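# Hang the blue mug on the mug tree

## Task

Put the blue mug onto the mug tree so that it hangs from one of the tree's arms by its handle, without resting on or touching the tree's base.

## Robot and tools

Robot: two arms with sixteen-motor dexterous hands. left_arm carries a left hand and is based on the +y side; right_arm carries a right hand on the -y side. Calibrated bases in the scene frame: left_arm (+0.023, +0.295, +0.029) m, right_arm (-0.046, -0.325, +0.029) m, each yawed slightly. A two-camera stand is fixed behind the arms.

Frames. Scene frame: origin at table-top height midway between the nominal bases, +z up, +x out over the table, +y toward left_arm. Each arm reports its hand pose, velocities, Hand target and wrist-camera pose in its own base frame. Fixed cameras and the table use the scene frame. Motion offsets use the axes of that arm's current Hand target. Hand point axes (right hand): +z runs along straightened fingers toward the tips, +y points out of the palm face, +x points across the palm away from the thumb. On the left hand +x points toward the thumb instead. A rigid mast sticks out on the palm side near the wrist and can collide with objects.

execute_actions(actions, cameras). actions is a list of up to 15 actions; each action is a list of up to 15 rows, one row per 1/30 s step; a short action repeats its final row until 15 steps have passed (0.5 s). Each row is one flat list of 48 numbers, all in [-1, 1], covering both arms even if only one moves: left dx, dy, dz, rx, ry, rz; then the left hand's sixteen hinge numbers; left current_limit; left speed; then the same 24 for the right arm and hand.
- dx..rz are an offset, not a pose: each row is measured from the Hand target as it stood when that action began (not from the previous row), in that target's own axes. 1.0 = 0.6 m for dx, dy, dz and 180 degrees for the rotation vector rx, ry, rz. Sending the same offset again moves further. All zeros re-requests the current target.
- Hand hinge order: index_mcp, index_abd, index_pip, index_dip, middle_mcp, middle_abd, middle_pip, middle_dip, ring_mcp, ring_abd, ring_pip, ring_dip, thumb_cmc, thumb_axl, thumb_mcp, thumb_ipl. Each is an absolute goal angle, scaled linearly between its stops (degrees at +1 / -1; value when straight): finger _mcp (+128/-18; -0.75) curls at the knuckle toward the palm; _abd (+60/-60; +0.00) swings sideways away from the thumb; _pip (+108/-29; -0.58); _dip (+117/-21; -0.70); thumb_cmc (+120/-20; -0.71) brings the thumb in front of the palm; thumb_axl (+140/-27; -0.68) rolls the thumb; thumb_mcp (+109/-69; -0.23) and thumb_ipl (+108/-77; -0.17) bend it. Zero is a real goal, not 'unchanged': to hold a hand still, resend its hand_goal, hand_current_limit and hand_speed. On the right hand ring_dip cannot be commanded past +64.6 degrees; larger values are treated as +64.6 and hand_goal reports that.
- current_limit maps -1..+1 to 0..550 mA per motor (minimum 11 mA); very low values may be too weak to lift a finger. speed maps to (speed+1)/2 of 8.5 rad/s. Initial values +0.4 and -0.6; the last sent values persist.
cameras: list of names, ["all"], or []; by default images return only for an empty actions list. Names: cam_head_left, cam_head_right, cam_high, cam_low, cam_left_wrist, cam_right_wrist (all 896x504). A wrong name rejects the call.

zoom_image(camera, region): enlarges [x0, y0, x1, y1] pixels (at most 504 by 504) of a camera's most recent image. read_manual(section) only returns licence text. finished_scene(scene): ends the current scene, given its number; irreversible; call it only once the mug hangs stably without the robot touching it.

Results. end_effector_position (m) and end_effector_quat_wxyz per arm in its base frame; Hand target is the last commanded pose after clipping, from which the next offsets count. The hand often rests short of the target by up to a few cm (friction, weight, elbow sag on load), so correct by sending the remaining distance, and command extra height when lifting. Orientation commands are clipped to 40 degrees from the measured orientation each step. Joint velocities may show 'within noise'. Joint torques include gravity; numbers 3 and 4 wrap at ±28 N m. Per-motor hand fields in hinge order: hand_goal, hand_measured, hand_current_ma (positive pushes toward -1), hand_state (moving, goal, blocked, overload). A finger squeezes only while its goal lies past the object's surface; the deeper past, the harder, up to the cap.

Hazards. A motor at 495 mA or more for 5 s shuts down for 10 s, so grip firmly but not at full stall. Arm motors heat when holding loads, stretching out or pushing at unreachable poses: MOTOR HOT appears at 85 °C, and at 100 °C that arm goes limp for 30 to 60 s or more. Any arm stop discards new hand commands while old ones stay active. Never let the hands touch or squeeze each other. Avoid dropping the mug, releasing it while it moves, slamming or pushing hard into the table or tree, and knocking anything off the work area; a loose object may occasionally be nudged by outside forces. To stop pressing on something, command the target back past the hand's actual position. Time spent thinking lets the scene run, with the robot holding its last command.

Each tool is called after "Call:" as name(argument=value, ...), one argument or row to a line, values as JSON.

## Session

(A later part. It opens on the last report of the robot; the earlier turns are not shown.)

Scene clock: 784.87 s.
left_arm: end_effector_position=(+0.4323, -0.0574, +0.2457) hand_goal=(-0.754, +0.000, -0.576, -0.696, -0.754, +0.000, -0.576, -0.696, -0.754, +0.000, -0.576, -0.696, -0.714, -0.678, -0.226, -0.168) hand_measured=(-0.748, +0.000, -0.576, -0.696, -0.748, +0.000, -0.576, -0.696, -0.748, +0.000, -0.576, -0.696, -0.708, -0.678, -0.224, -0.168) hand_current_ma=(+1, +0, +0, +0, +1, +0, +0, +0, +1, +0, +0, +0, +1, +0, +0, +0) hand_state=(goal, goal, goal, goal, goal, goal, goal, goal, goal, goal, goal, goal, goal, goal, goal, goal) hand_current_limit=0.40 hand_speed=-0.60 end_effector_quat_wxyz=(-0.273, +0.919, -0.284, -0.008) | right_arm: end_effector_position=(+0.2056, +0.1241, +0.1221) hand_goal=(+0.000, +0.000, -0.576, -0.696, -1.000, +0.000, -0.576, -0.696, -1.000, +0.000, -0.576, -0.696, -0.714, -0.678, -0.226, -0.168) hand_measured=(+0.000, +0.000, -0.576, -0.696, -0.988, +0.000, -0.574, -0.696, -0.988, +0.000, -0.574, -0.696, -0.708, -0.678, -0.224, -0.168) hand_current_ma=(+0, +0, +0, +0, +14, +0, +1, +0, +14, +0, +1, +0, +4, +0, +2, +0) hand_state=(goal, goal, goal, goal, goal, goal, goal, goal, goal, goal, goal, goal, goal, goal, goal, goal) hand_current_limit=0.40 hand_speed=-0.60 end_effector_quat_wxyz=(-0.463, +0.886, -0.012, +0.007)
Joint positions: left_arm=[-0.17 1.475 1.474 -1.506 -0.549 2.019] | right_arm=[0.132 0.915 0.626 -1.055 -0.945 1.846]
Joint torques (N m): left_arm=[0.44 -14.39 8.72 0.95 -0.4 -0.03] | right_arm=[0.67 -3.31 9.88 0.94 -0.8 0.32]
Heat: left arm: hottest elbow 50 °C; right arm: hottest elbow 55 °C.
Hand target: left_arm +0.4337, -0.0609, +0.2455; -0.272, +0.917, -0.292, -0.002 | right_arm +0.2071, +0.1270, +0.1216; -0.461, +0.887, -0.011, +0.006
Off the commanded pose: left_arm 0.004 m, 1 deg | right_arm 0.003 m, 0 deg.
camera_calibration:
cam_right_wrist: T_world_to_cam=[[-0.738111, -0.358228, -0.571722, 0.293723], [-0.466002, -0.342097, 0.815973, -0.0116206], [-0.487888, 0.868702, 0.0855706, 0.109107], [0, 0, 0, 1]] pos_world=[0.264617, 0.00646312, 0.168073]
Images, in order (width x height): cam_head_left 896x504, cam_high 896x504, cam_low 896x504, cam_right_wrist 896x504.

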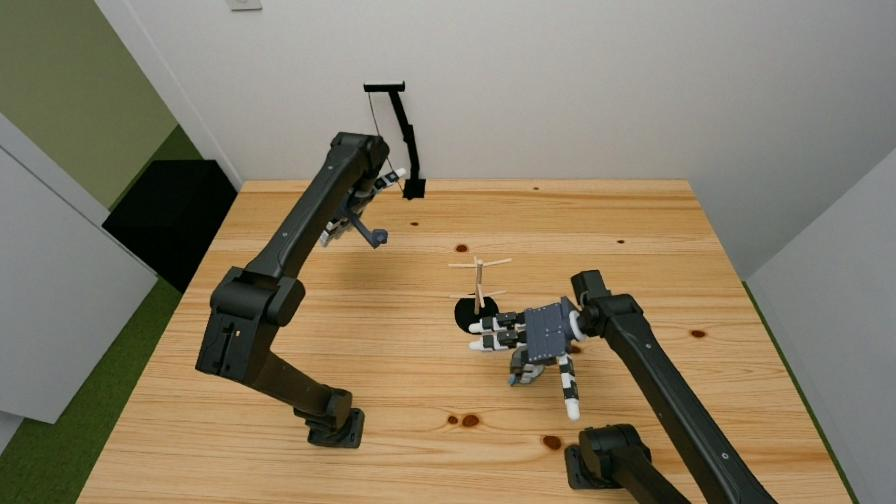

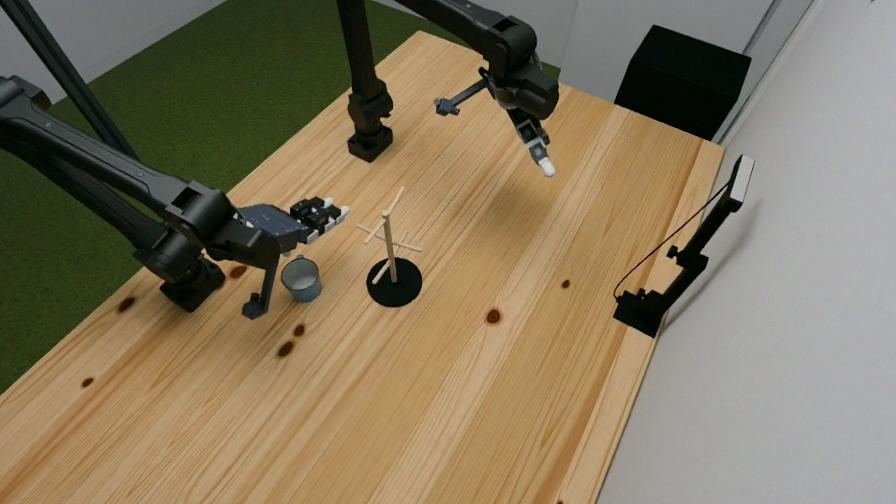

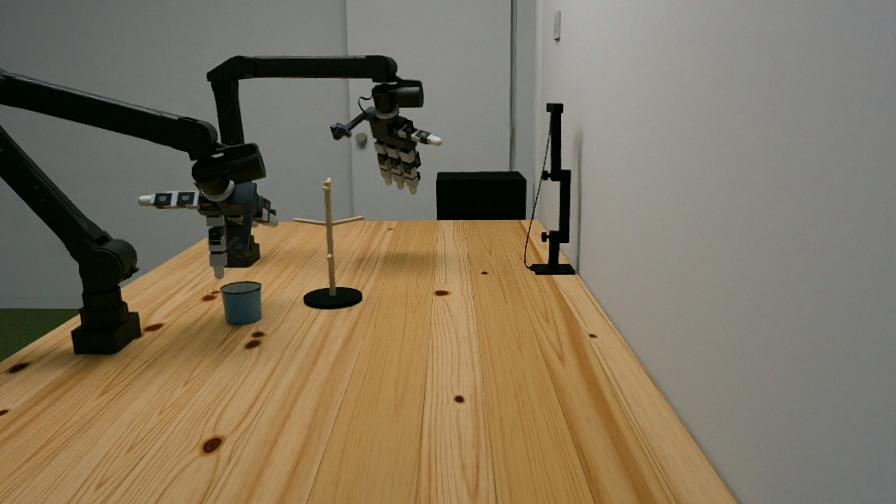

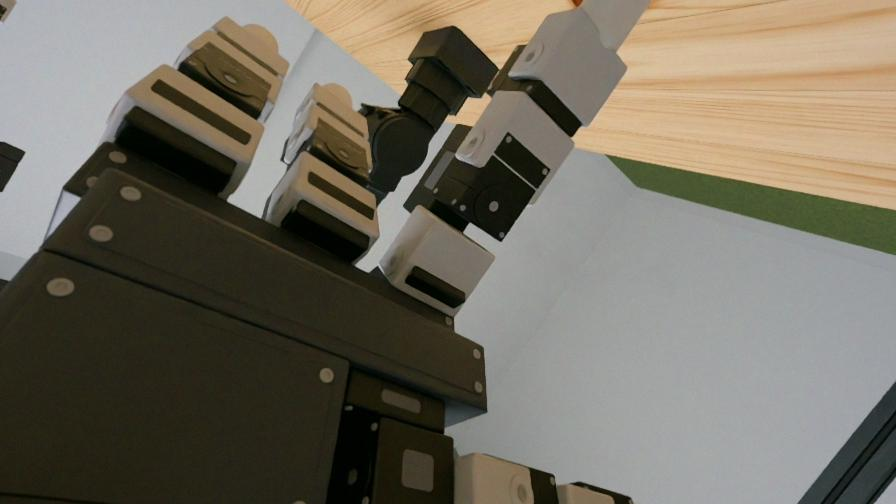

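Call:
execute_actions(
  actions=[
    [[0,0,0,0,0,0,-0.754,0,-0.576,-0.696,-0.754,0,-0.576,-0.696,-0.754,0,-0.576,-0.696,-0.714,-0.678,-0.226,-0.168,0.4,-0.6,-0.0067,0.0823,0.0597,0,0,0,0,0,-0.576,-0.696,-1,0,-0.576,-0.696,-1,0,-0.576,-0.696,-0.714,-0.678,-0.226,-0.168,0.4,-0.6]],
  ],
  cameras=["cam_head_left", "cam_low", "cam_high"],
)

Call:
zoom_image(
  camera="cam_head_left",
  region=[480, 310, 580, 420],
)

Call:
zoom_image(
  camera="cam_low",
  region=[170, 220, 290, 340],
)

Scene clock: 793.73 s.
left_arm: end_effector_position=(+0.4323, -0.0574, +0.2457) hand_goal=(-0.754, +0.000, -0.576, -0.696, -0.754, +0.000, -0.576, -0.696, -0.754, +0.000, -0.576, -0.696, -0.714, -0.678, -0.226, -0.168) hand_measured=(-0.748, +0.000, -0.576, -0.696, -0.748, +0.000, -0.576, -0.696, -0.748, +0.000, -0.576, -0.696, -0.708, -0.678, -0.224, -0.168) hand_current_ma=(+1, +0, +0, +0, +1, +0, +0, +0, +1, +0, +0, +0, +1, +0, +0, +0) hand_state=(goal, goal, goal, goal, goal, goal, goal, goal, goal, goal, goal, goal, goal, goal, goal, goal) hand_current_limit=0.40 hand_speed=-0.60 end_effector_quat_wxyz=(-0.273, +0.919, -0.284, -0.008) | right_arm: end_effector_position=(+0.2003, +0.1253, +0.0614) hand_goal=(+0.000, +0.000, -0.576, -0.696, -1.000, +0.000, -0.576, -0.696, -1.000, +0.000, -0.576, -0.696, -0.714, -0.678, -0.226, -0.168) hand_measured=(+0.000, +0.000, -0.576, -0.696, -0.988, +0.000, -0.574, -0.696, -0.988, +0.000, -0.574, -0.696, -0.708, -0.678, -0.224, -0.168) hand_current_ma=(+0, +0, +0, +0, +14, +0, +1, +0, +14, +0, +1, +0, +4, +0, +2, +0) hand_state=(goal, goal, goal, goal, goal, goal, goal, goal, goal, goal, goal, goal, goal, goal, goal, goal) hand_current_limit=0.40 hand_speed=-0.60 end_effector_quat_wxyz=(-0.464, +0.886, -0.013, +0.006)
Joint positions: left_arm=[-0.17 1.475 1.474 -1.506 -0.549 2.019] | right_arm=[0.14 0.985 0.49 -0.839 -0.944 1.86]
Joint torques (N m): left_arm=[0.44 -14.39 8.7 0.94 -0.41 -0.03] | right_arm=[1.38 -3.49 9.29 1.05 -0.74 0.25]
Heat: left arm: hottest elbow 50 °C; right arm: hottest elbow 54 °C.
Hand target: left_arm +0.4337, -0.0609, +0.2455; -0.272, +0.917, -0.292, -0.002 | right_arm +0.2032, +0.1281, +0.0607; -0.461, +0.887, -0.011, +0.006
Off the commanded pose: left_arm 0.004 m, 1 deg | right_arm 0.004 m, 0 deg.
Images, in order (width x height): cam_head_left 896x504, cam_high 896x504, cam_low 896x504.

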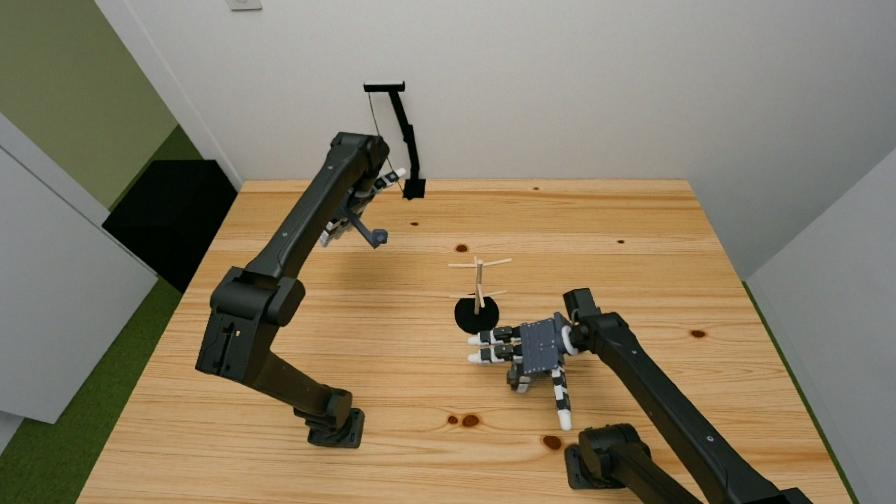

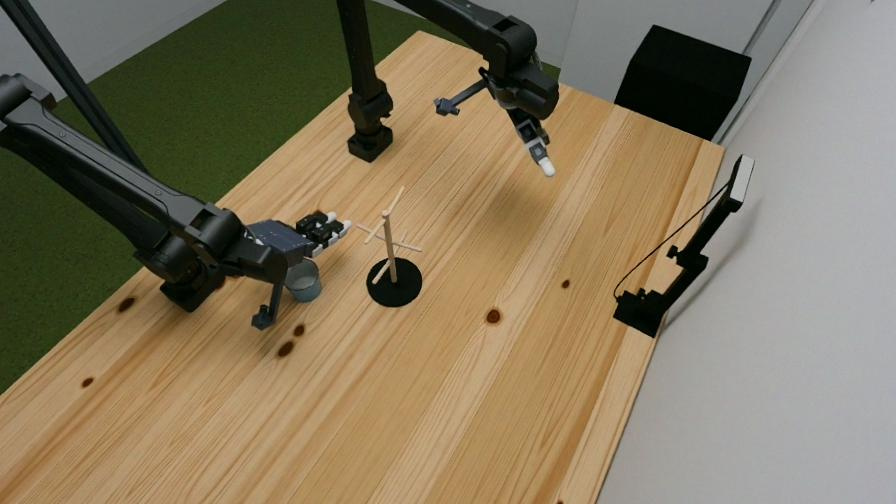

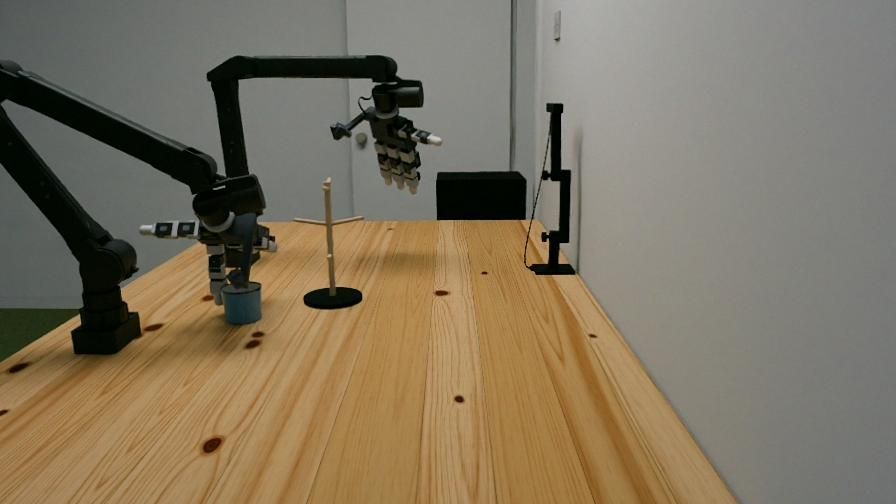

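Scaled by 4.582 from the camera's 896x504 image, which has a finer 1280x720 frame.

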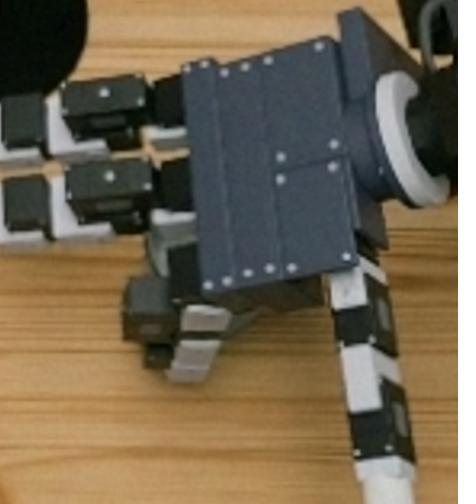

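Scaled by 4.200 from the camera's 896x504 image, which has a finer 1280x720 frame.

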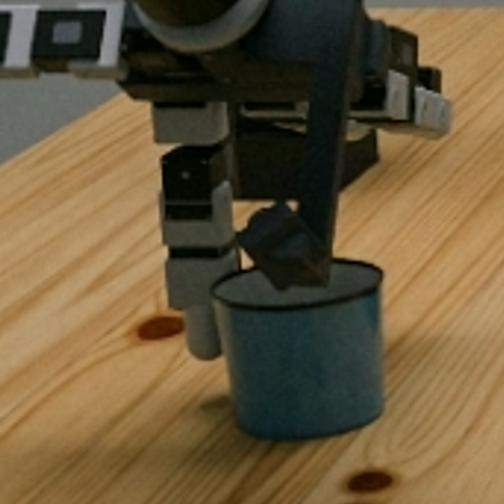

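Call:
execute_actions(
  actions=[
    [[0,0,0,0,0,0,-0.754,0,-0.576,-0.696,-0.754,0,-0.576,-0.696,-0.754,0,-0.576,-0.696,-0.714,-0.678,-0.226,-0.168,0.4,-0.6,0.038,-0.031,0.0442,0,0,0,0,0,-0.576,-0.696,0.616,0,0.81,0.174,0.616,0,0.81,0.174,-0.714,-0.678,-0.226,-0.168,0.4,-0.6]],
    [[0,0,0,0,0,0,-0.754,0,-0.576,-0.696,-0.754,0,-0.576,-0.696,-0.754,0,-0.576,-0.696,-0.714,-0.678,-0.226,-0.168,0.4,-0.6,0.045,-0.0129,0.0184,0,0,0,0,0,-0.576,-0.696,0.616,0,0.81,0.174,0.616,0,0.81,0.174,-0.714,-0.678,-0.226,-0.168,0.4,-0.6]],
  ],
  cameras=["cam_head_left", "cam_low", "cam_high"],
)

Call:
zoom_image(
  camera="cam_head_left",
  region=[480, 310, 580, 420],
)

Call:
zoom_image(
  camera="cam_high",
  region=[230, 180, 350, 310],
)

Scene clock: 819.77 s.
left_arm: end_effector_position=(+0.4323, -0.0574, +0.2457) hand_goal=(-0.754, +0.000, -0.576, -0.696, -0.754, +0.000, -0.576, -0.696, -0.754, +0.000, -0.576, -0.696, -0.714, -0.678, -0.226, -0.168) hand_measured=(-0.748, +0.000, -0.576, -0.696, -0.748, +0.000, -0.576, -0.696, -0.748, +0.000, -0.576, -0.696, -0.708, -0.678, -0.224, -0.168) hand_current_ma=(+1, +0, +0, +0, +1, +0, +0, +0, +1, +0, +0, +0, +1, +0, +0, +0) hand_state=(goal, goal, goal, goal, goal, goal, goal, goal, goal, goal, goal, goal, goal, goal, goal, goal) hand_current_limit=0.40 hand_speed=-0.60 end_effector_quat_wxyz=(-0.273, +0.919, -0.284, -0.008) | right_arm: end_effector_position=(+0.2342, +0.1633, +0.0482) hand_goal=(+0.000, +0.000, -0.576, -0.696, +0.616, +0.000, +0.810, +0.174, +0.616, +0.000, +0.810, +0.174, -0.714, -0.678, -0.226, -0.168) hand_measured=(+0.004, -0.002, -0.576, -0.696, +0.326, +0.002, +0.786, +0.178, +0.328, +0.000, +0.784, +0.180, -0.708, -0.678, -0.224, -0.168) hand_current_ma=(+2, -1, +0, +0, -383, +1, -32, +3, -385, +0, -37, +4, +5, +0, +2, +0) hand_state=(goal, goal, goal, goal, blocked, goal, blocked, goal, blocked, goal, blocked, goal, goal, goal, goal, goal) hand_current_limit=0.40 hand_speed=-0.60 end_effector_quat_wxyz=(-0.458, +0.889, -0.020, -0.010)
Joint positions: left_arm=[-0.17 1.475 1.474 -1.506 -0.549 2.019] | right_arm=[0.267 1.153 0.547 -0.609 -0.903 2.057]
Joint torques (N m): left_arm=[0.44 -14.45 8.72 0.92 -0.41 -0.03] | right_arm=[1.2 -4.72 12.29 1.17 -0.55 0.3]
Heat: left arm: hottest elbow 49 °C; right arm: hottest elbow 53 °C.
Hand target: left_arm +0.4337, -0.0609, +0.2455; -0.272, +0.917, -0.292, -0.002 | right_arm +0.2540, +0.1727, +0.0606; -0.461, +0.887, -0.011, +0.006
Off the commanded pose: left_arm 0.004 m, 1 deg | right_arm 0.025 m, 2 deg.
Images, in order (width x height): cam_head_left 896x504, cam_high 896x504, cam_low 896x504.

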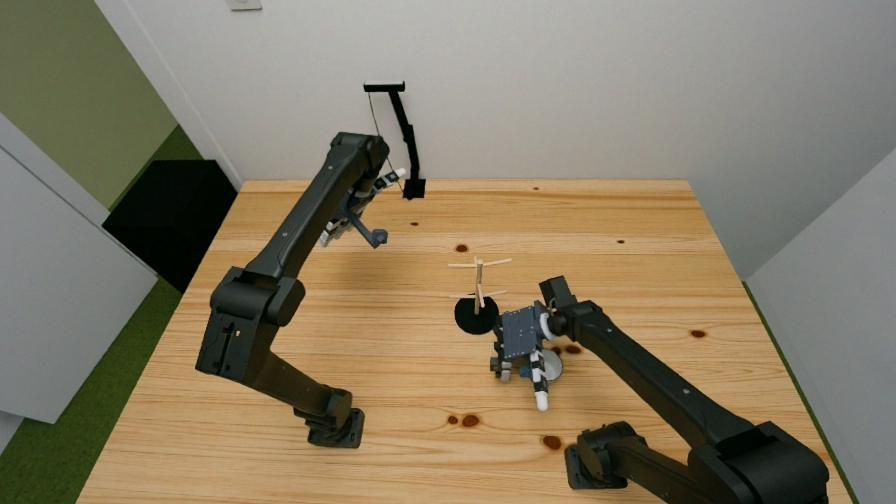

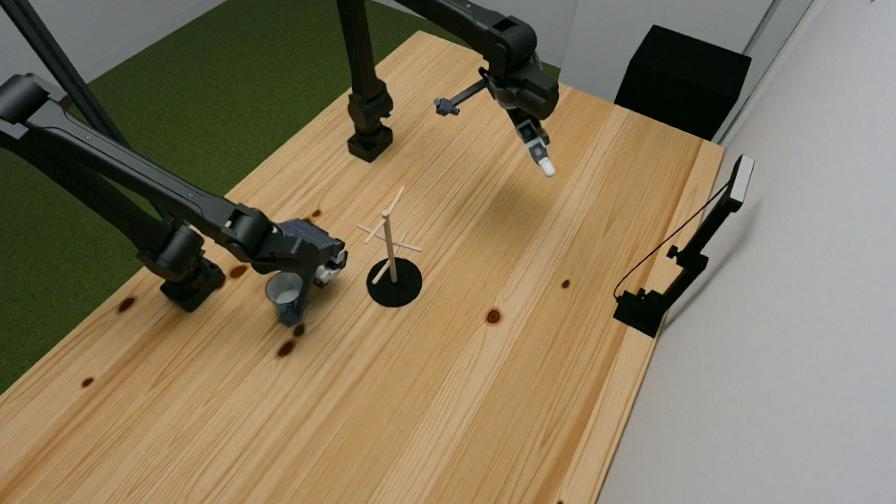

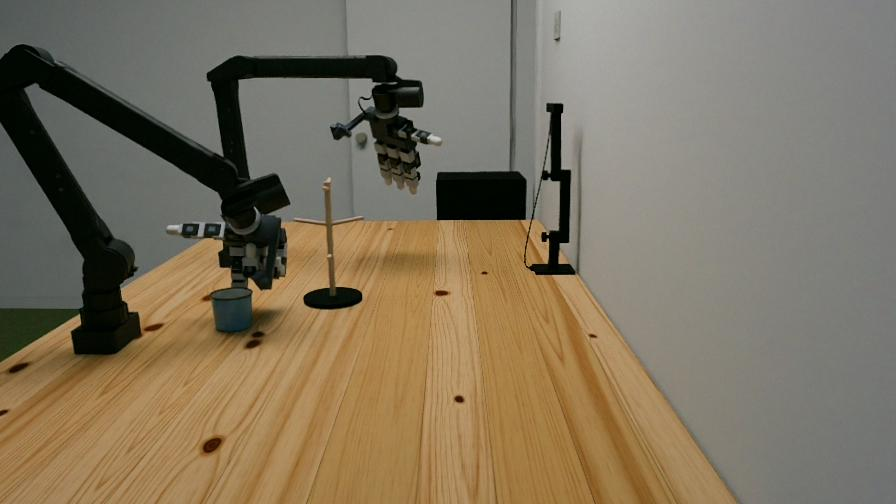

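Scaled by 4.582 from the camera's 896x504 image, which has a finer 1280x720 frame.

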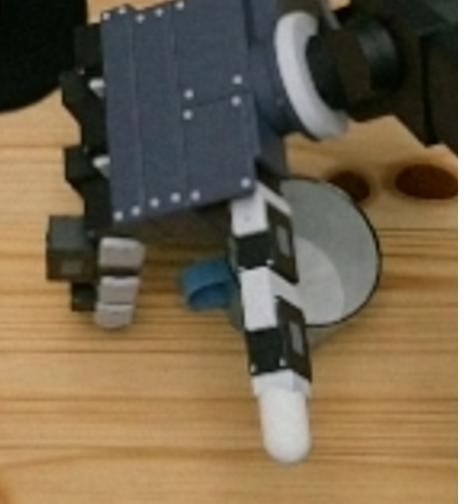

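Scaled by 3.877 from the camera's 896x504 image, which has a finer 1280x720 frame.

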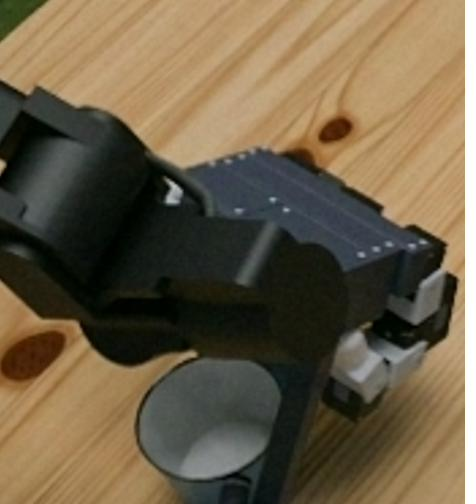

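Call:
execute_actions(
  actions=[
    [[0,0,0,0,0,0,-0.754,0,-0.576,-0.696,-0.754,0,-0.576,-0.696,-0.754,0,-0.576,-0.696,-0.714,-0.678,-0.226,-0.168,0.4,-0.6,0,-0.0683,-0.0478,0,0,0,0,0,-0.576,-0.696,0.2,0,0.75,0.174,0.2,0,0.75,0.174,-0.714,-0.678,-0.226,-0.168,0.4,-0.6]],
    [[0,0,0,0,0,0,-0.754,0,-0.576,-0.696,-0.754,0,-0.576,-0.696,-0.754,0,-0.576,-0.696,-0.714,-0.678,-0.226,-0.168,0.4,-0.6,0,-0.0683,-0.0478,0,0,0,0,0,-0.576,-0.696,0.2,0,0.75,0.174,0.2,0,0.75,0.174,-0.714,-0.678,-0.226,-0.168,0.4,-0.6]],
  ],
  cameras=["cam_head_left", "cam_low", "cam_high"],
)

Call:
zoom_image(
  camera="cam_head_left",
  region=[480, 310, 600, 420],
)

Call:
zoom_image(
  camera="cam_low",
  region=[170, 220, 290, 340],
)

Scene clock: 833.03 s.
left_arm: end_effector_position=(+0.4323, -0.0574, +0.2457) hand_goal=(-0.754, +0.000, -0.576, -0.696, -0.754, +0.000, -0.576, -0.696, -0.754, +0.000, -0.576, -0.696, -0.714, -0.678, -0.226, -0.168) hand_measured=(-0.748, +0.000, -0.576, -0.696, -0.748, +0.000, -0.576, -0.696, -0.748, +0.000, -0.576, -0.696, -0.708, -0.678, -0.224, -0.168) hand_current_ma=(+1, +0, +0, +0, +1, +0, +0, +0, +1, +0, +0, +0, +1, +0, +0, +0) hand_state=(goal, goal, goal, goal, goal, goal, goal, goal, goal, goal, goal, goal, goal, goal, goal, goal) hand_current_limit=0.40 hand_speed=-0.60 end_effector_quat_wxyz=(-0.273, +0.919, -0.284, -0.008) | right_arm: end_effector_position=(+0.2427, +0.1674, +0.1429) hand_goal=(+0.000, +0.000, -0.576, -0.696, +0.200, +0.000, +0.750, +0.174, +0.200, +0.000, +0.750, +0.174, -0.714, -0.678, -0.226, -0.168) hand_measured=(+0.004, -0.002, -0.576, -0.696, +0.200, +0.002, +0.750, +0.176, +0.200, +0.000, +0.750, +0.176, -0.708, -0.678, -0.224, -0.168) hand_current_ma=(+2, -1, +0, +0, +0, +1, +0, +1, +0, +0, +0, +1, +5, +0, +2, +0) hand_state=(goal, goal, goal, goal, goal, goal, goal, goal, goal, goal, goal, goal, goal, goal, goal, goal) hand_current_limit=0.40 hand_speed=-0.60 end_effector_quat_wxyz=(-0.459, +0.888, -0.019, -0.005)
Joint positions: left_arm=[-0.17 1.475 1.474 -1.506 -0.549 2.019] | right_arm=[0.272 1.028 0.738 -0.907 -0.901 2.069]
Joint torques (N m): left_arm=[0.44 -14.33 8.72 0.94 -0.41 -0.03] | right_arm=[0.79 -4.95 13.81 0.06 -0.54 0.2]
Heat: left arm: hottest elbow 49 °C; right arm: hottest elbow 53 °C.
Hand target: left_arm +0.4337, -0.0609, +0.2455; -0.272, +0.917, -0.292, -0.002 | right_arm +0.2540, +0.1728, +0.1606; -0.461, +0.887, -0.011, +0.006
Off the commanded pose: left_arm 0.004 m, 1 deg | right_arm 0.022 m, 2 deg.
Images, in order (width x height): cam_head_left 896x504, cam_high 896x504, cam_low 896x504.

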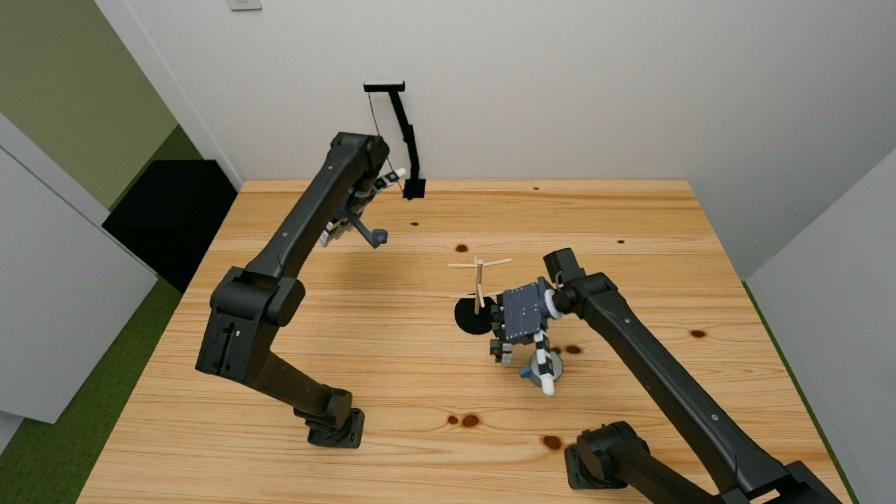

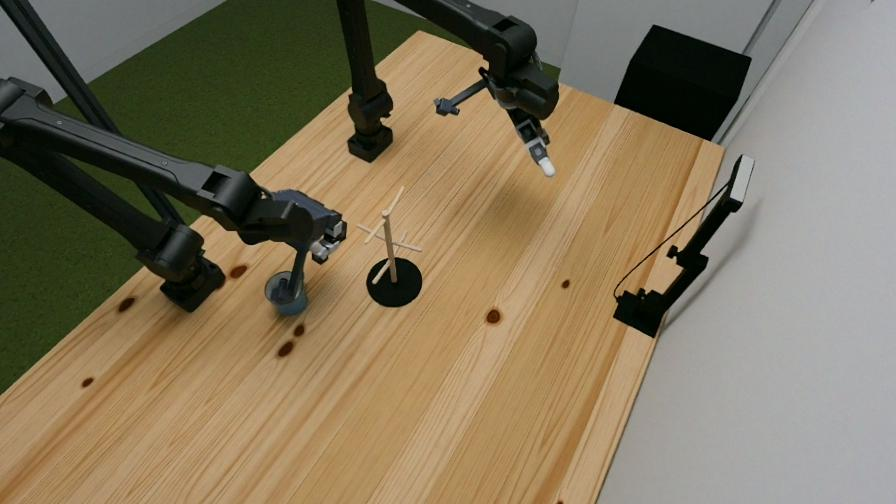

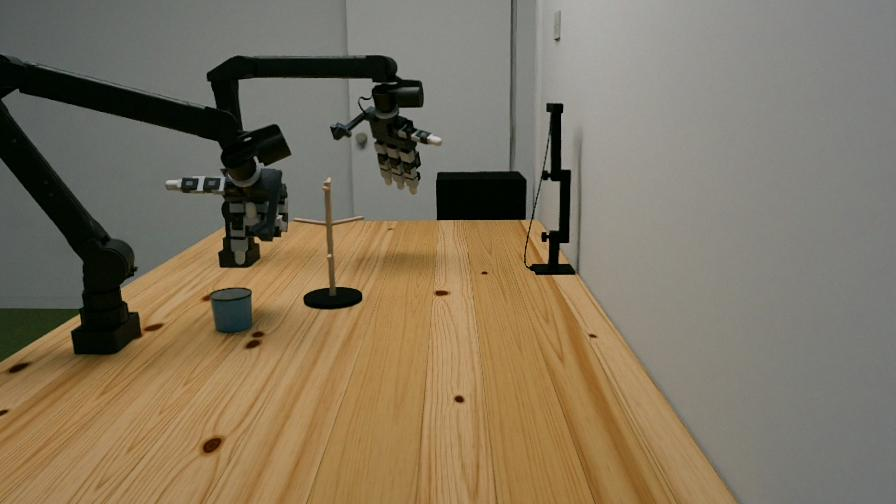

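Scaled by 4.200 from the camera's 896x504 image, which has a finer 1280x720 frame.

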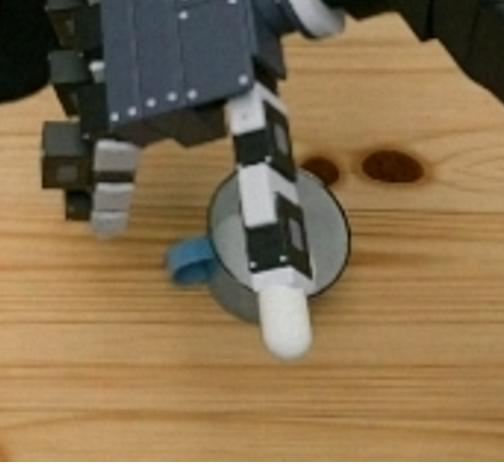

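Scaled by 4.200 from the camera's 896x504 image, which has a finer 1280x720 frame.

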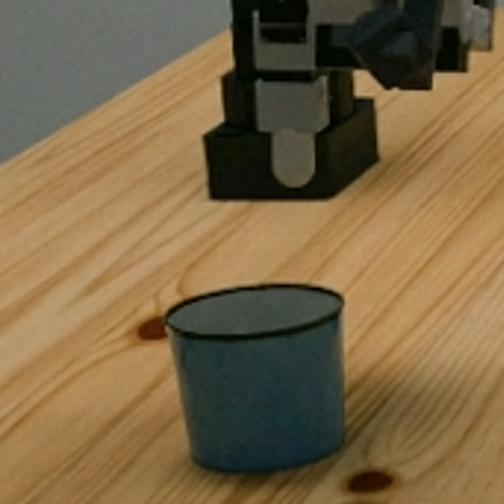

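Call:
execute_actions(
  actions=[
    [[0,0,0,0,0,0,-0.754,0,-0.576,-0.696,-0.754,0,-0.576,-0.696,-0.754,0,-0.576,-0.696,-0.714,-0.678,-0.226,-0.168,0.4,-0.6,-0.0345,0.0591,-0.0844,0,-0.0455,-0.0319,0,0,-0.576,-0.696,0.2,0,0.75,0.174,0.2,0,0.75,0.174,-0.714,-0.678,-0.226,-0.168,0.4,-0.6]],
  ],
  cameras=["cam_head_left", "cam_low", "cam_head_right"],
)

Call:
zoom_image(
  camera="cam_head_left",
  region=[480, 310, 600, 420],
)

Call:
zoom_image(
  camera="cam_head_right",
  region=[470, 310, 590, 420],
)

Call:
zoom_image(
  camera="cam_low",
  region=[170, 220, 290, 340],
)

Scene clock: 852.37 s.
left_arm: end_effector_position=(+0.4323, -0.0574, +0.2457) hand_goal=(-0.754, +0.000, -0.576, -0.696, -0.754, +0.000, -0.576, -0.696, -0.754, +0.000, -0.576, -0.696, -0.714, -0.678, -0.226, -0.168) hand_measured=(-0.748, +0.000, -0.576, -0.696, -0.748, +0.000, -0.576, -0.696, -0.748, +0.000, -0.576, -0.696, -0.708, -0.678, -0.224, -0.168) hand_current_ma=(+1, +0, +0, +0, +1, +0, +0, +0, +1, +0, +0, +0, +1, +0, +0, +0) hand_state=(goal, goal, goal, goal, goal, goal, goal, goal, goal, goal, goal, goal, goal, goal, goal, goal) hand_current_limit=0.40 hand_speed=-0.60 end_effector_quat_wxyz=(-0.273, +0.919, -0.284, -0.008) | right_arm: end_effector_position=(+0.2136, +0.1130, +0.1447) hand_goal=(+0.000, +0.000, -0.576, -0.696, +0.200, +0.000, +0.750, +0.174, +0.200, +0.000, +0.750, +0.174, -0.714, -0.678, -0.226, -0.168) hand_measured=(+0.002, -0.002, -0.576, -0.696, +0.198, +0.002, +0.750, +0.176, +0.198, +0.000, +0.750, +0.176, -0.708, -0.678, -0.224, -0.168) hand_current_ma=(+1, -1, +0, +0, -1, +1, +0, +1, -1, +0, +0, +1, +5, +0, +2, +0) hand_state=(goal, goal, goal, goal, goal, goal, goal, goal, goal, goal, goal, goal, goal, goal, goal, goal) hand_current_limit=0.40 hand_speed=-0.60 end_effector_quat_wxyz=(-0.452, +0.889, +0.052, -0.048)
Joint positions: left_arm=[-0.17 1.475 1.474 -1.506 -0.549 2.019] | right_arm=[0.108 1.057 0.777 -1.367 -0.942 1.523]
Joint torques (N m): left_arm=[0.44 -14.33 8.7 0.94 -0.41 -0.03] | right_arm=[-1.08 -4.66 13.35 -0.42 -1.1 -0.06]
Heat: left arm: hottest elbow 49 °C; right arm: hottest elbow 55 °C.
Hand target: left_arm +0.4337, -0.0609, +0.2455; -0.272, +0.917, -0.292, -0.002 | right_arm +0.2317, +0.1116, +0.1607; -0.460, +0.885, +0.066, -0.034
Off the commanded pose: left_arm 0.004 m, 1 deg | right_arm 0.024 m, 2 deg.
Images, in order (width x height): cam_head_left 896x504, cam_head_right 896x504, cam_low 896x504.

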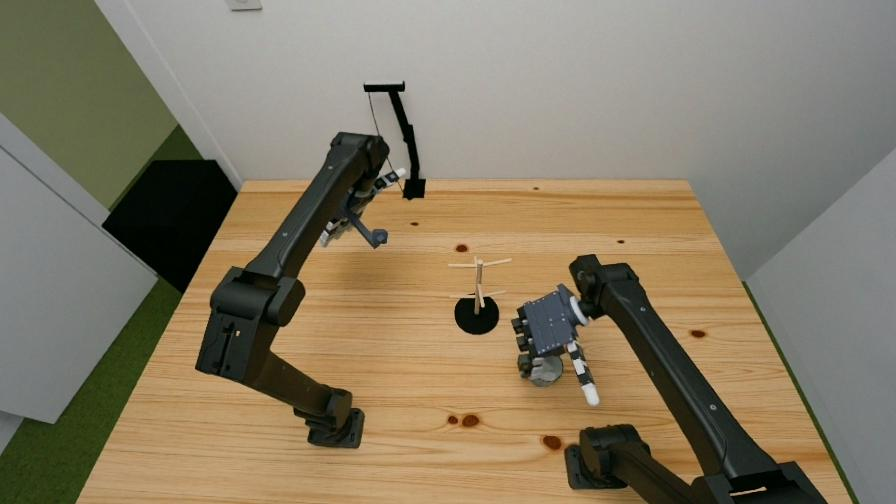

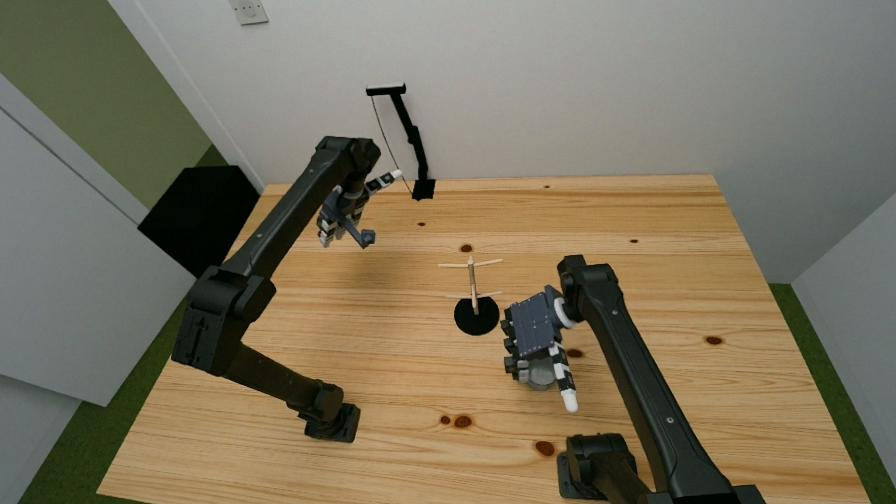

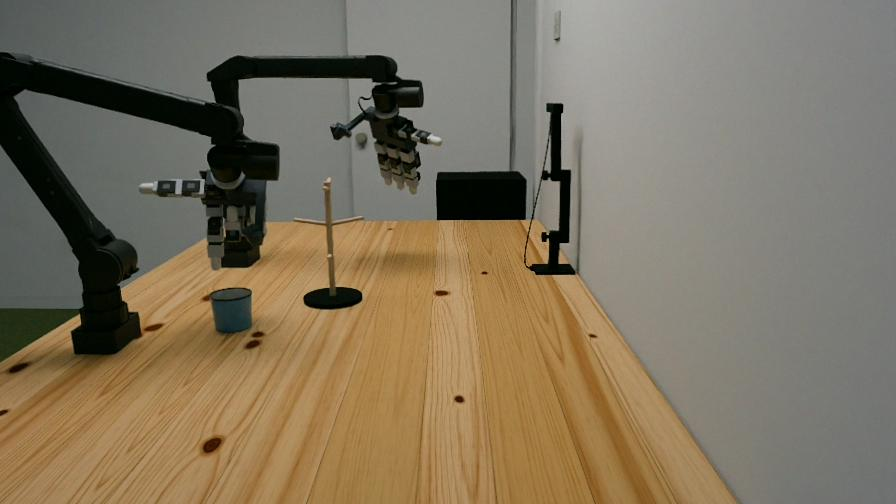

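Scaled by 4.200 from the camera's 896x504 image, which has a finer 1280x720 frame.

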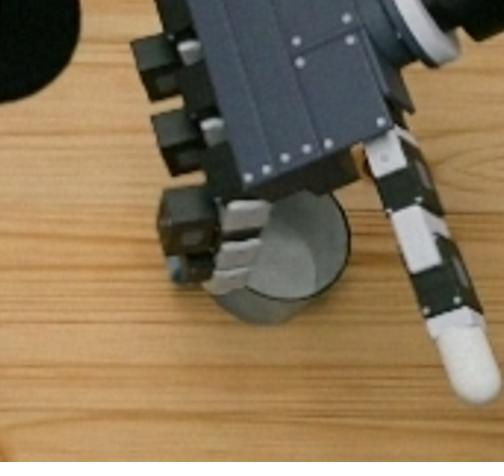

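Scaled by 4.200 from the camera's 896x504 image, which has a finer 1280x720 frame.

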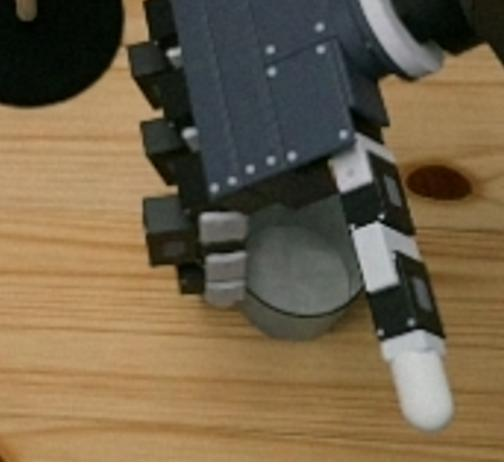

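Scaled by 4.200 from the camera's 896x504 image, which has a finer 1280x720 frame.

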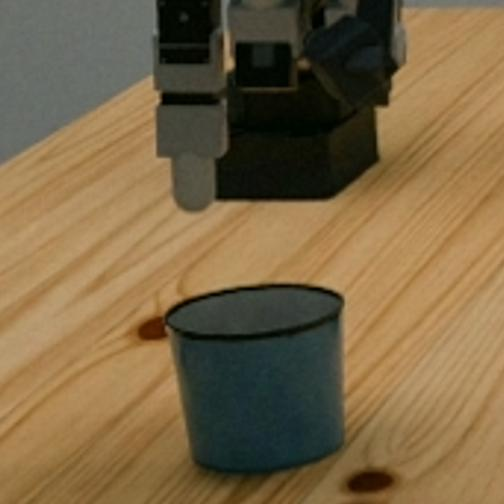

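Call:
execute_actions(
  actions=[],
  cameras=["cam_head_left","cam_low"],
)

Scene clock: 873.77 s.
left_arm: end_effector_position=(+0.4323, -0.0574, +0.2457) hand_goal=(-0.754, +0.000, -0.576, -0.696, -0.754, +0.000, -0.576, -0.696, -0.754, +0.000, -0.576, -0.696, -0.714, -0.678, -0.226, -0.168) hand_measured=(-0.748, +0.000, -0.576, -0.696, -0.748, +0.000, -0.576, -0.696, -0.748, +0.000, -0.576, -0.696, -0.708, -0.678, -0.224, -0.168) hand_current_ma=(+1, +0, +0, +0, +1, +0, +0, +0, +1, +0, +0, +0, +1, +0, +0, +0) hand_state=(goal, goal, goal, goal, goal, goal, goal, goal, goal, goal, goal, goal, goal, goal, goal, goal) hand_current_limit=0.40 hand_speed=-0.60 end_effector_quat_wxyz=(-0.273, +0.919, -0.284, -0.008) | right_arm: end_effector_position=(+0.2136, +0.1130, +0.1447) hand_goal=(+0.000, +0.000, -0.576, -0.696, +0.200, +0.000, +0.750, +0.174, +0.200, +0.000, +0.750, +0.174, -0.714, -0.678, -0.226, -0.168) hand_measured=(+0.002, -0.002, -0.576, -0.696, +0.198, +0.002, +0.750, +0.176, +0.198, +0.000, +0.750, +0.176, -0.708, -0.678, -0.224, -0.168) hand_current_ma=(+1, -1, +0, +0, -1, +1, +0, +1, -1, +0, +0, +1, +5, +0, +2, +0) hand_state=(goal, goal, goal, goal, goal, goal, goal, goal, goal, goal, goal, goal, goal, goal, goal, goal) hand_current_limit=0.40 hand_speed=-0.60 end_effector_quat_wxyz=(-0.452, +0.889, +0.052, -0.048)
Joint positions: left_arm=[-0.17 1.475 1.474 -1.506 -0.549 2.019] | right_arm=[0.108 1.057 0.777 -1.367 -0.942 1.522]
Joint velocities: within noise
Joint torques (N m): left_arm=[0.44 -14.33 8.73 0.92 -0.41 -0.03] | right_arm=[-1.03 -4.37 13.33 -0.4 -1.11 -0.04]
Heat: left arm: hottest elbow 49 °C; right arm: hottest elbow 56 °C.
Hand target: left_arm +0.4337, -0.0609, +0.2455; -0.272, +0.917, -0.292, -0.002 | right_arm +0.2318, +0.1116, +0.1607; -0.460, +0.885, +0.067, -0.034
Off the commanded pose: left_arm 0.004 m, 1 deg | right_arm 0.024 m, 2 deg.
Images, in order (width x height): cam_head_left 896x504, cam_low 896x504.

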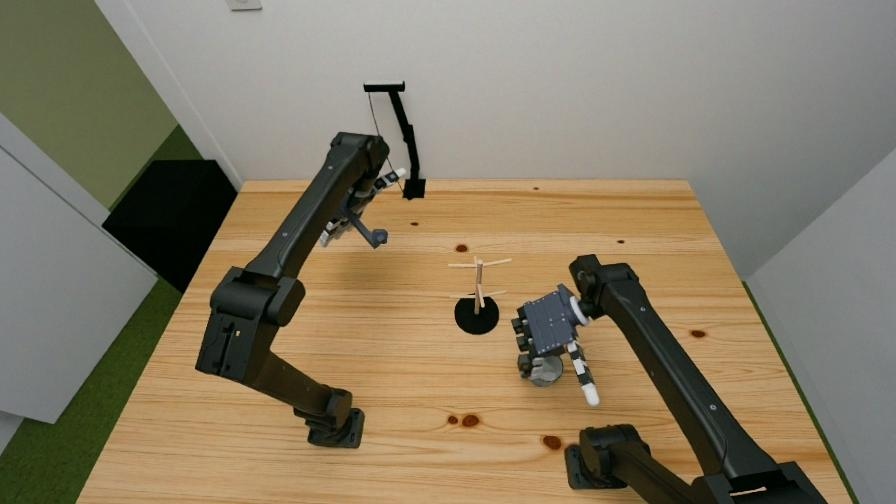

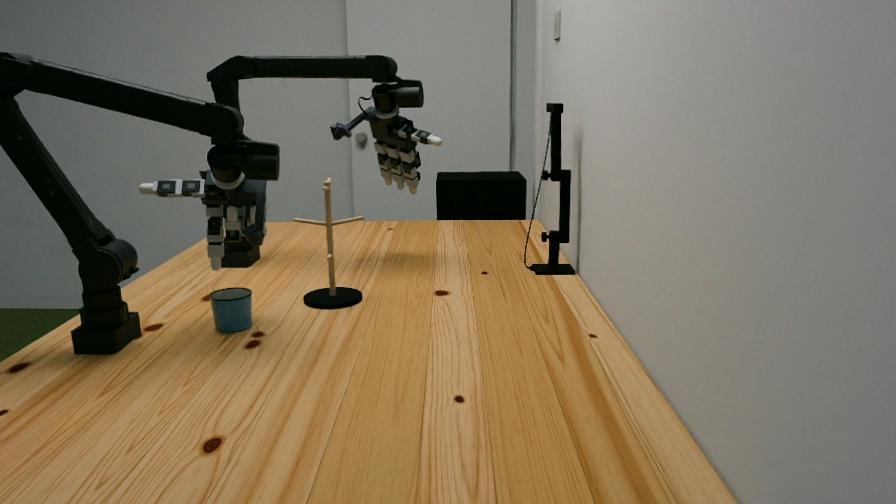

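Call:
zoom_image(
  camera="cam_head_left",
  region=[440, 240, 640, 420],
)

Call:
zoom_image(
  camera="cam_low",
  region=[120, 140, 420, 360],
)

Scaled by 2.520 from the camera's 896x504 image, which has a finer 1280x720 frame.

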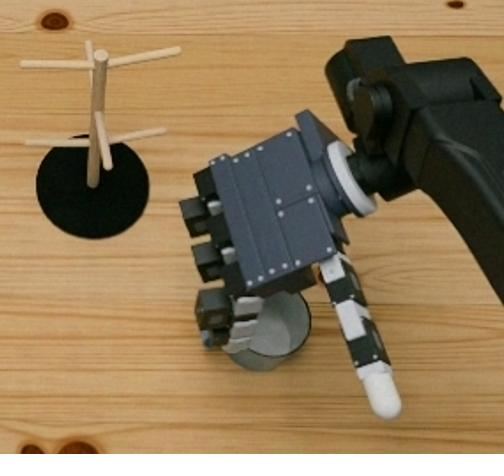

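Scaled by 1.680 from the camera's 896x504 image, which has a finer 1280x720 frame.

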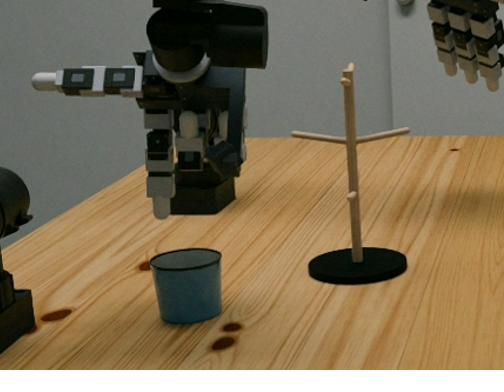

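Call:
execute_actions(
  actions=[
    [[0,0,0,0,0,0,-0.754,0,-0.576,-0.696,-0.754,0,-0.576,-0.696,-0.754,0,-0.576,-0.696,-0.714,-0.678,-0.226,-0.168,0.4,-0.6,0,0.0683,0.0478,0,0,0,0.0,0.0,-0.576,-0.696,0.2,0,0.75,0.174,0.2,0,0.75,0.174,-0.714,-0.678,-0.226,-0.168,0.4,-0.6]],
  ],
  cameras=["cam_head_left","cam_low"],
)

Call:
zoom_image(
  camera="cam_low",
  region=[120, 140, 420, 360],
)

Scene clock: 901.07 s.
left_arm: end_effector_position=(+0.4323, -0.0574, +0.2457) hand_goal=(-0.754, +0.000, -0.576, -0.696, -0.754, +0.000, -0.576, -0.696, -0.754, +0.000, -0.576, -0.696, -0.714, -0.678, -0.226, -0.168) hand_measured=(-0.748, +0.000, -0.576, -0.696, -0.748, +0.000, -0.576, -0.696, -0.748, +0.000, -0.576, -0.696, -0.708, -0.678, -0.224, -0.168) hand_current_ma=(+1, +0, +0, +0, +1, +0, +0, +0, +1, +0, +0, +0, +1, +0, +0, +0) hand_state=(goal, goal, goal, goal, goal, goal, goal, goal, goal, goal, goal, goal, goal, goal, goal, goal) hand_current_limit=0.40 hand_speed=-0.60 end_effector_quat_wxyz=(-0.273, +0.919, -0.284, -0.008) | right_arm: end_effector_position=(+0.2255, +0.1127, +0.1118) hand_goal=(+0.000, +0.000, -0.576, -0.696, +0.200, +0.000, +0.750, +0.174, +0.200, +0.000, +0.750, +0.174, -0.714, -0.678, -0.226, -0.168) hand_measured=(+0.002, -0.002, -0.576, -0.696, +0.198, +0.002, +0.750, +0.176, +0.198, +0.000, +0.750, +0.176, -0.708, -0.678, -0.224, -0.168) hand_current_ma=(+1, -1, +0, +0, -1, +1, +0, +1, -1, +0, +0, +1, +5, +0, +2, +0) hand_state=(goal, goal, goal, goal, goal, goal, goal, goal, goal, goal, goal, goal, goal, goal, goal, goal) hand_current_limit=0.40 hand_speed=-0.60 end_effector_quat_wxyz=(-0.456, +0.886, +0.064, -0.043)
Joint positions: left_arm=[-0.17 1.475 1.474 -1.506 -0.549 2.019] | right_arm=[0.098 1.128 0.733 -1.272 -0.949 1.476]
Joint torques (N m): left_arm=[0.44 -14.39 8.73 0.94 -0.4 -0.03] | right_arm=[-1.03 -5.3 8.88 0.31 -1.13 -0.07]
Heat: left arm: hottest elbow 49 °C; right arm: hottest elbow 56 °C.
Hand target: left_arm +0.4337, -0.0609, +0.2455; -0.272, +0.917, -0.292, -0.002 | right_arm +0.2318, +0.1114, +0.1107; -0.460, +0.885, +0.066, -0.034
Off the commanded pose: left_arm 0.004 m, 1 deg | right_arm 0.007 m, 1 deg.
Images, in order (width x height): cam_head_left 896x504, cam_low 896x504.

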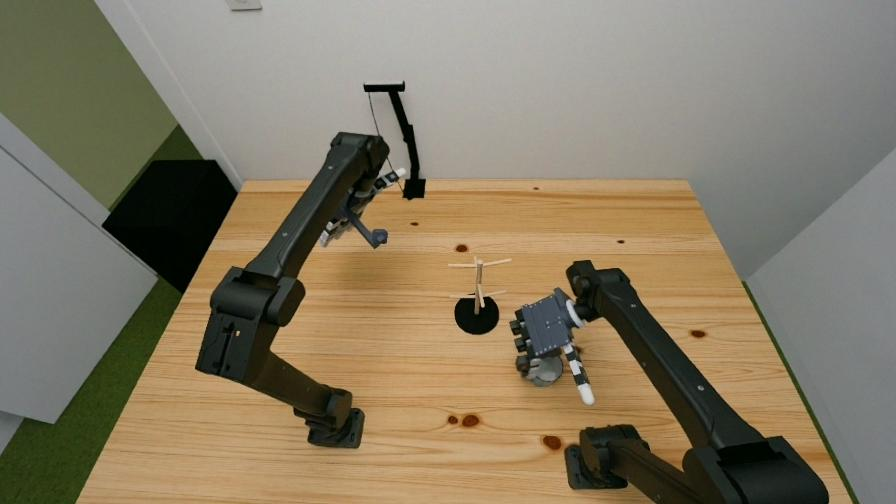

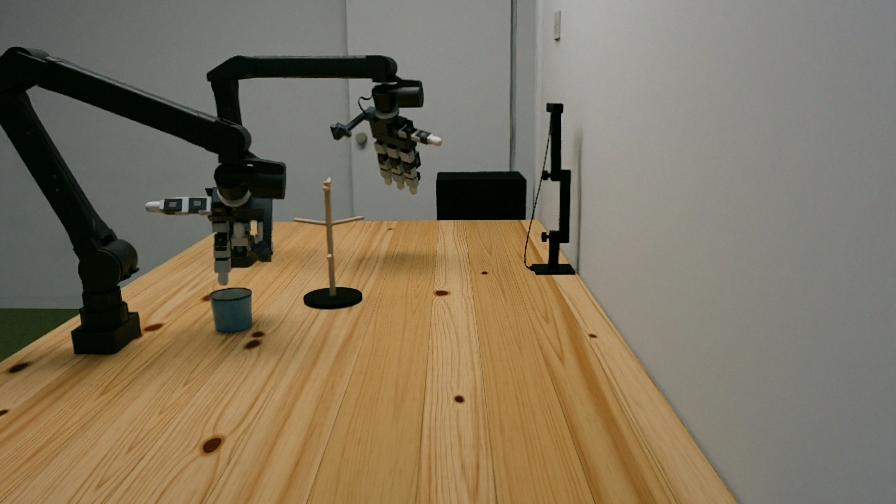

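Scaled by 1.680 from the camera's 896x504 image, which has a finer 1280x720 frame.

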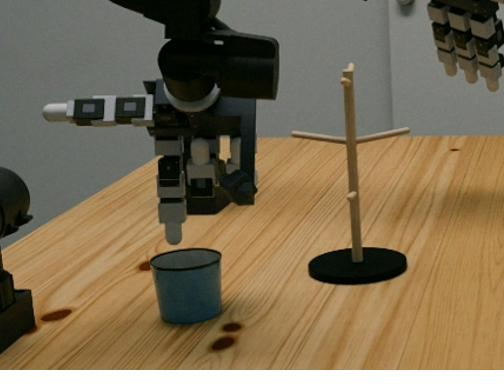

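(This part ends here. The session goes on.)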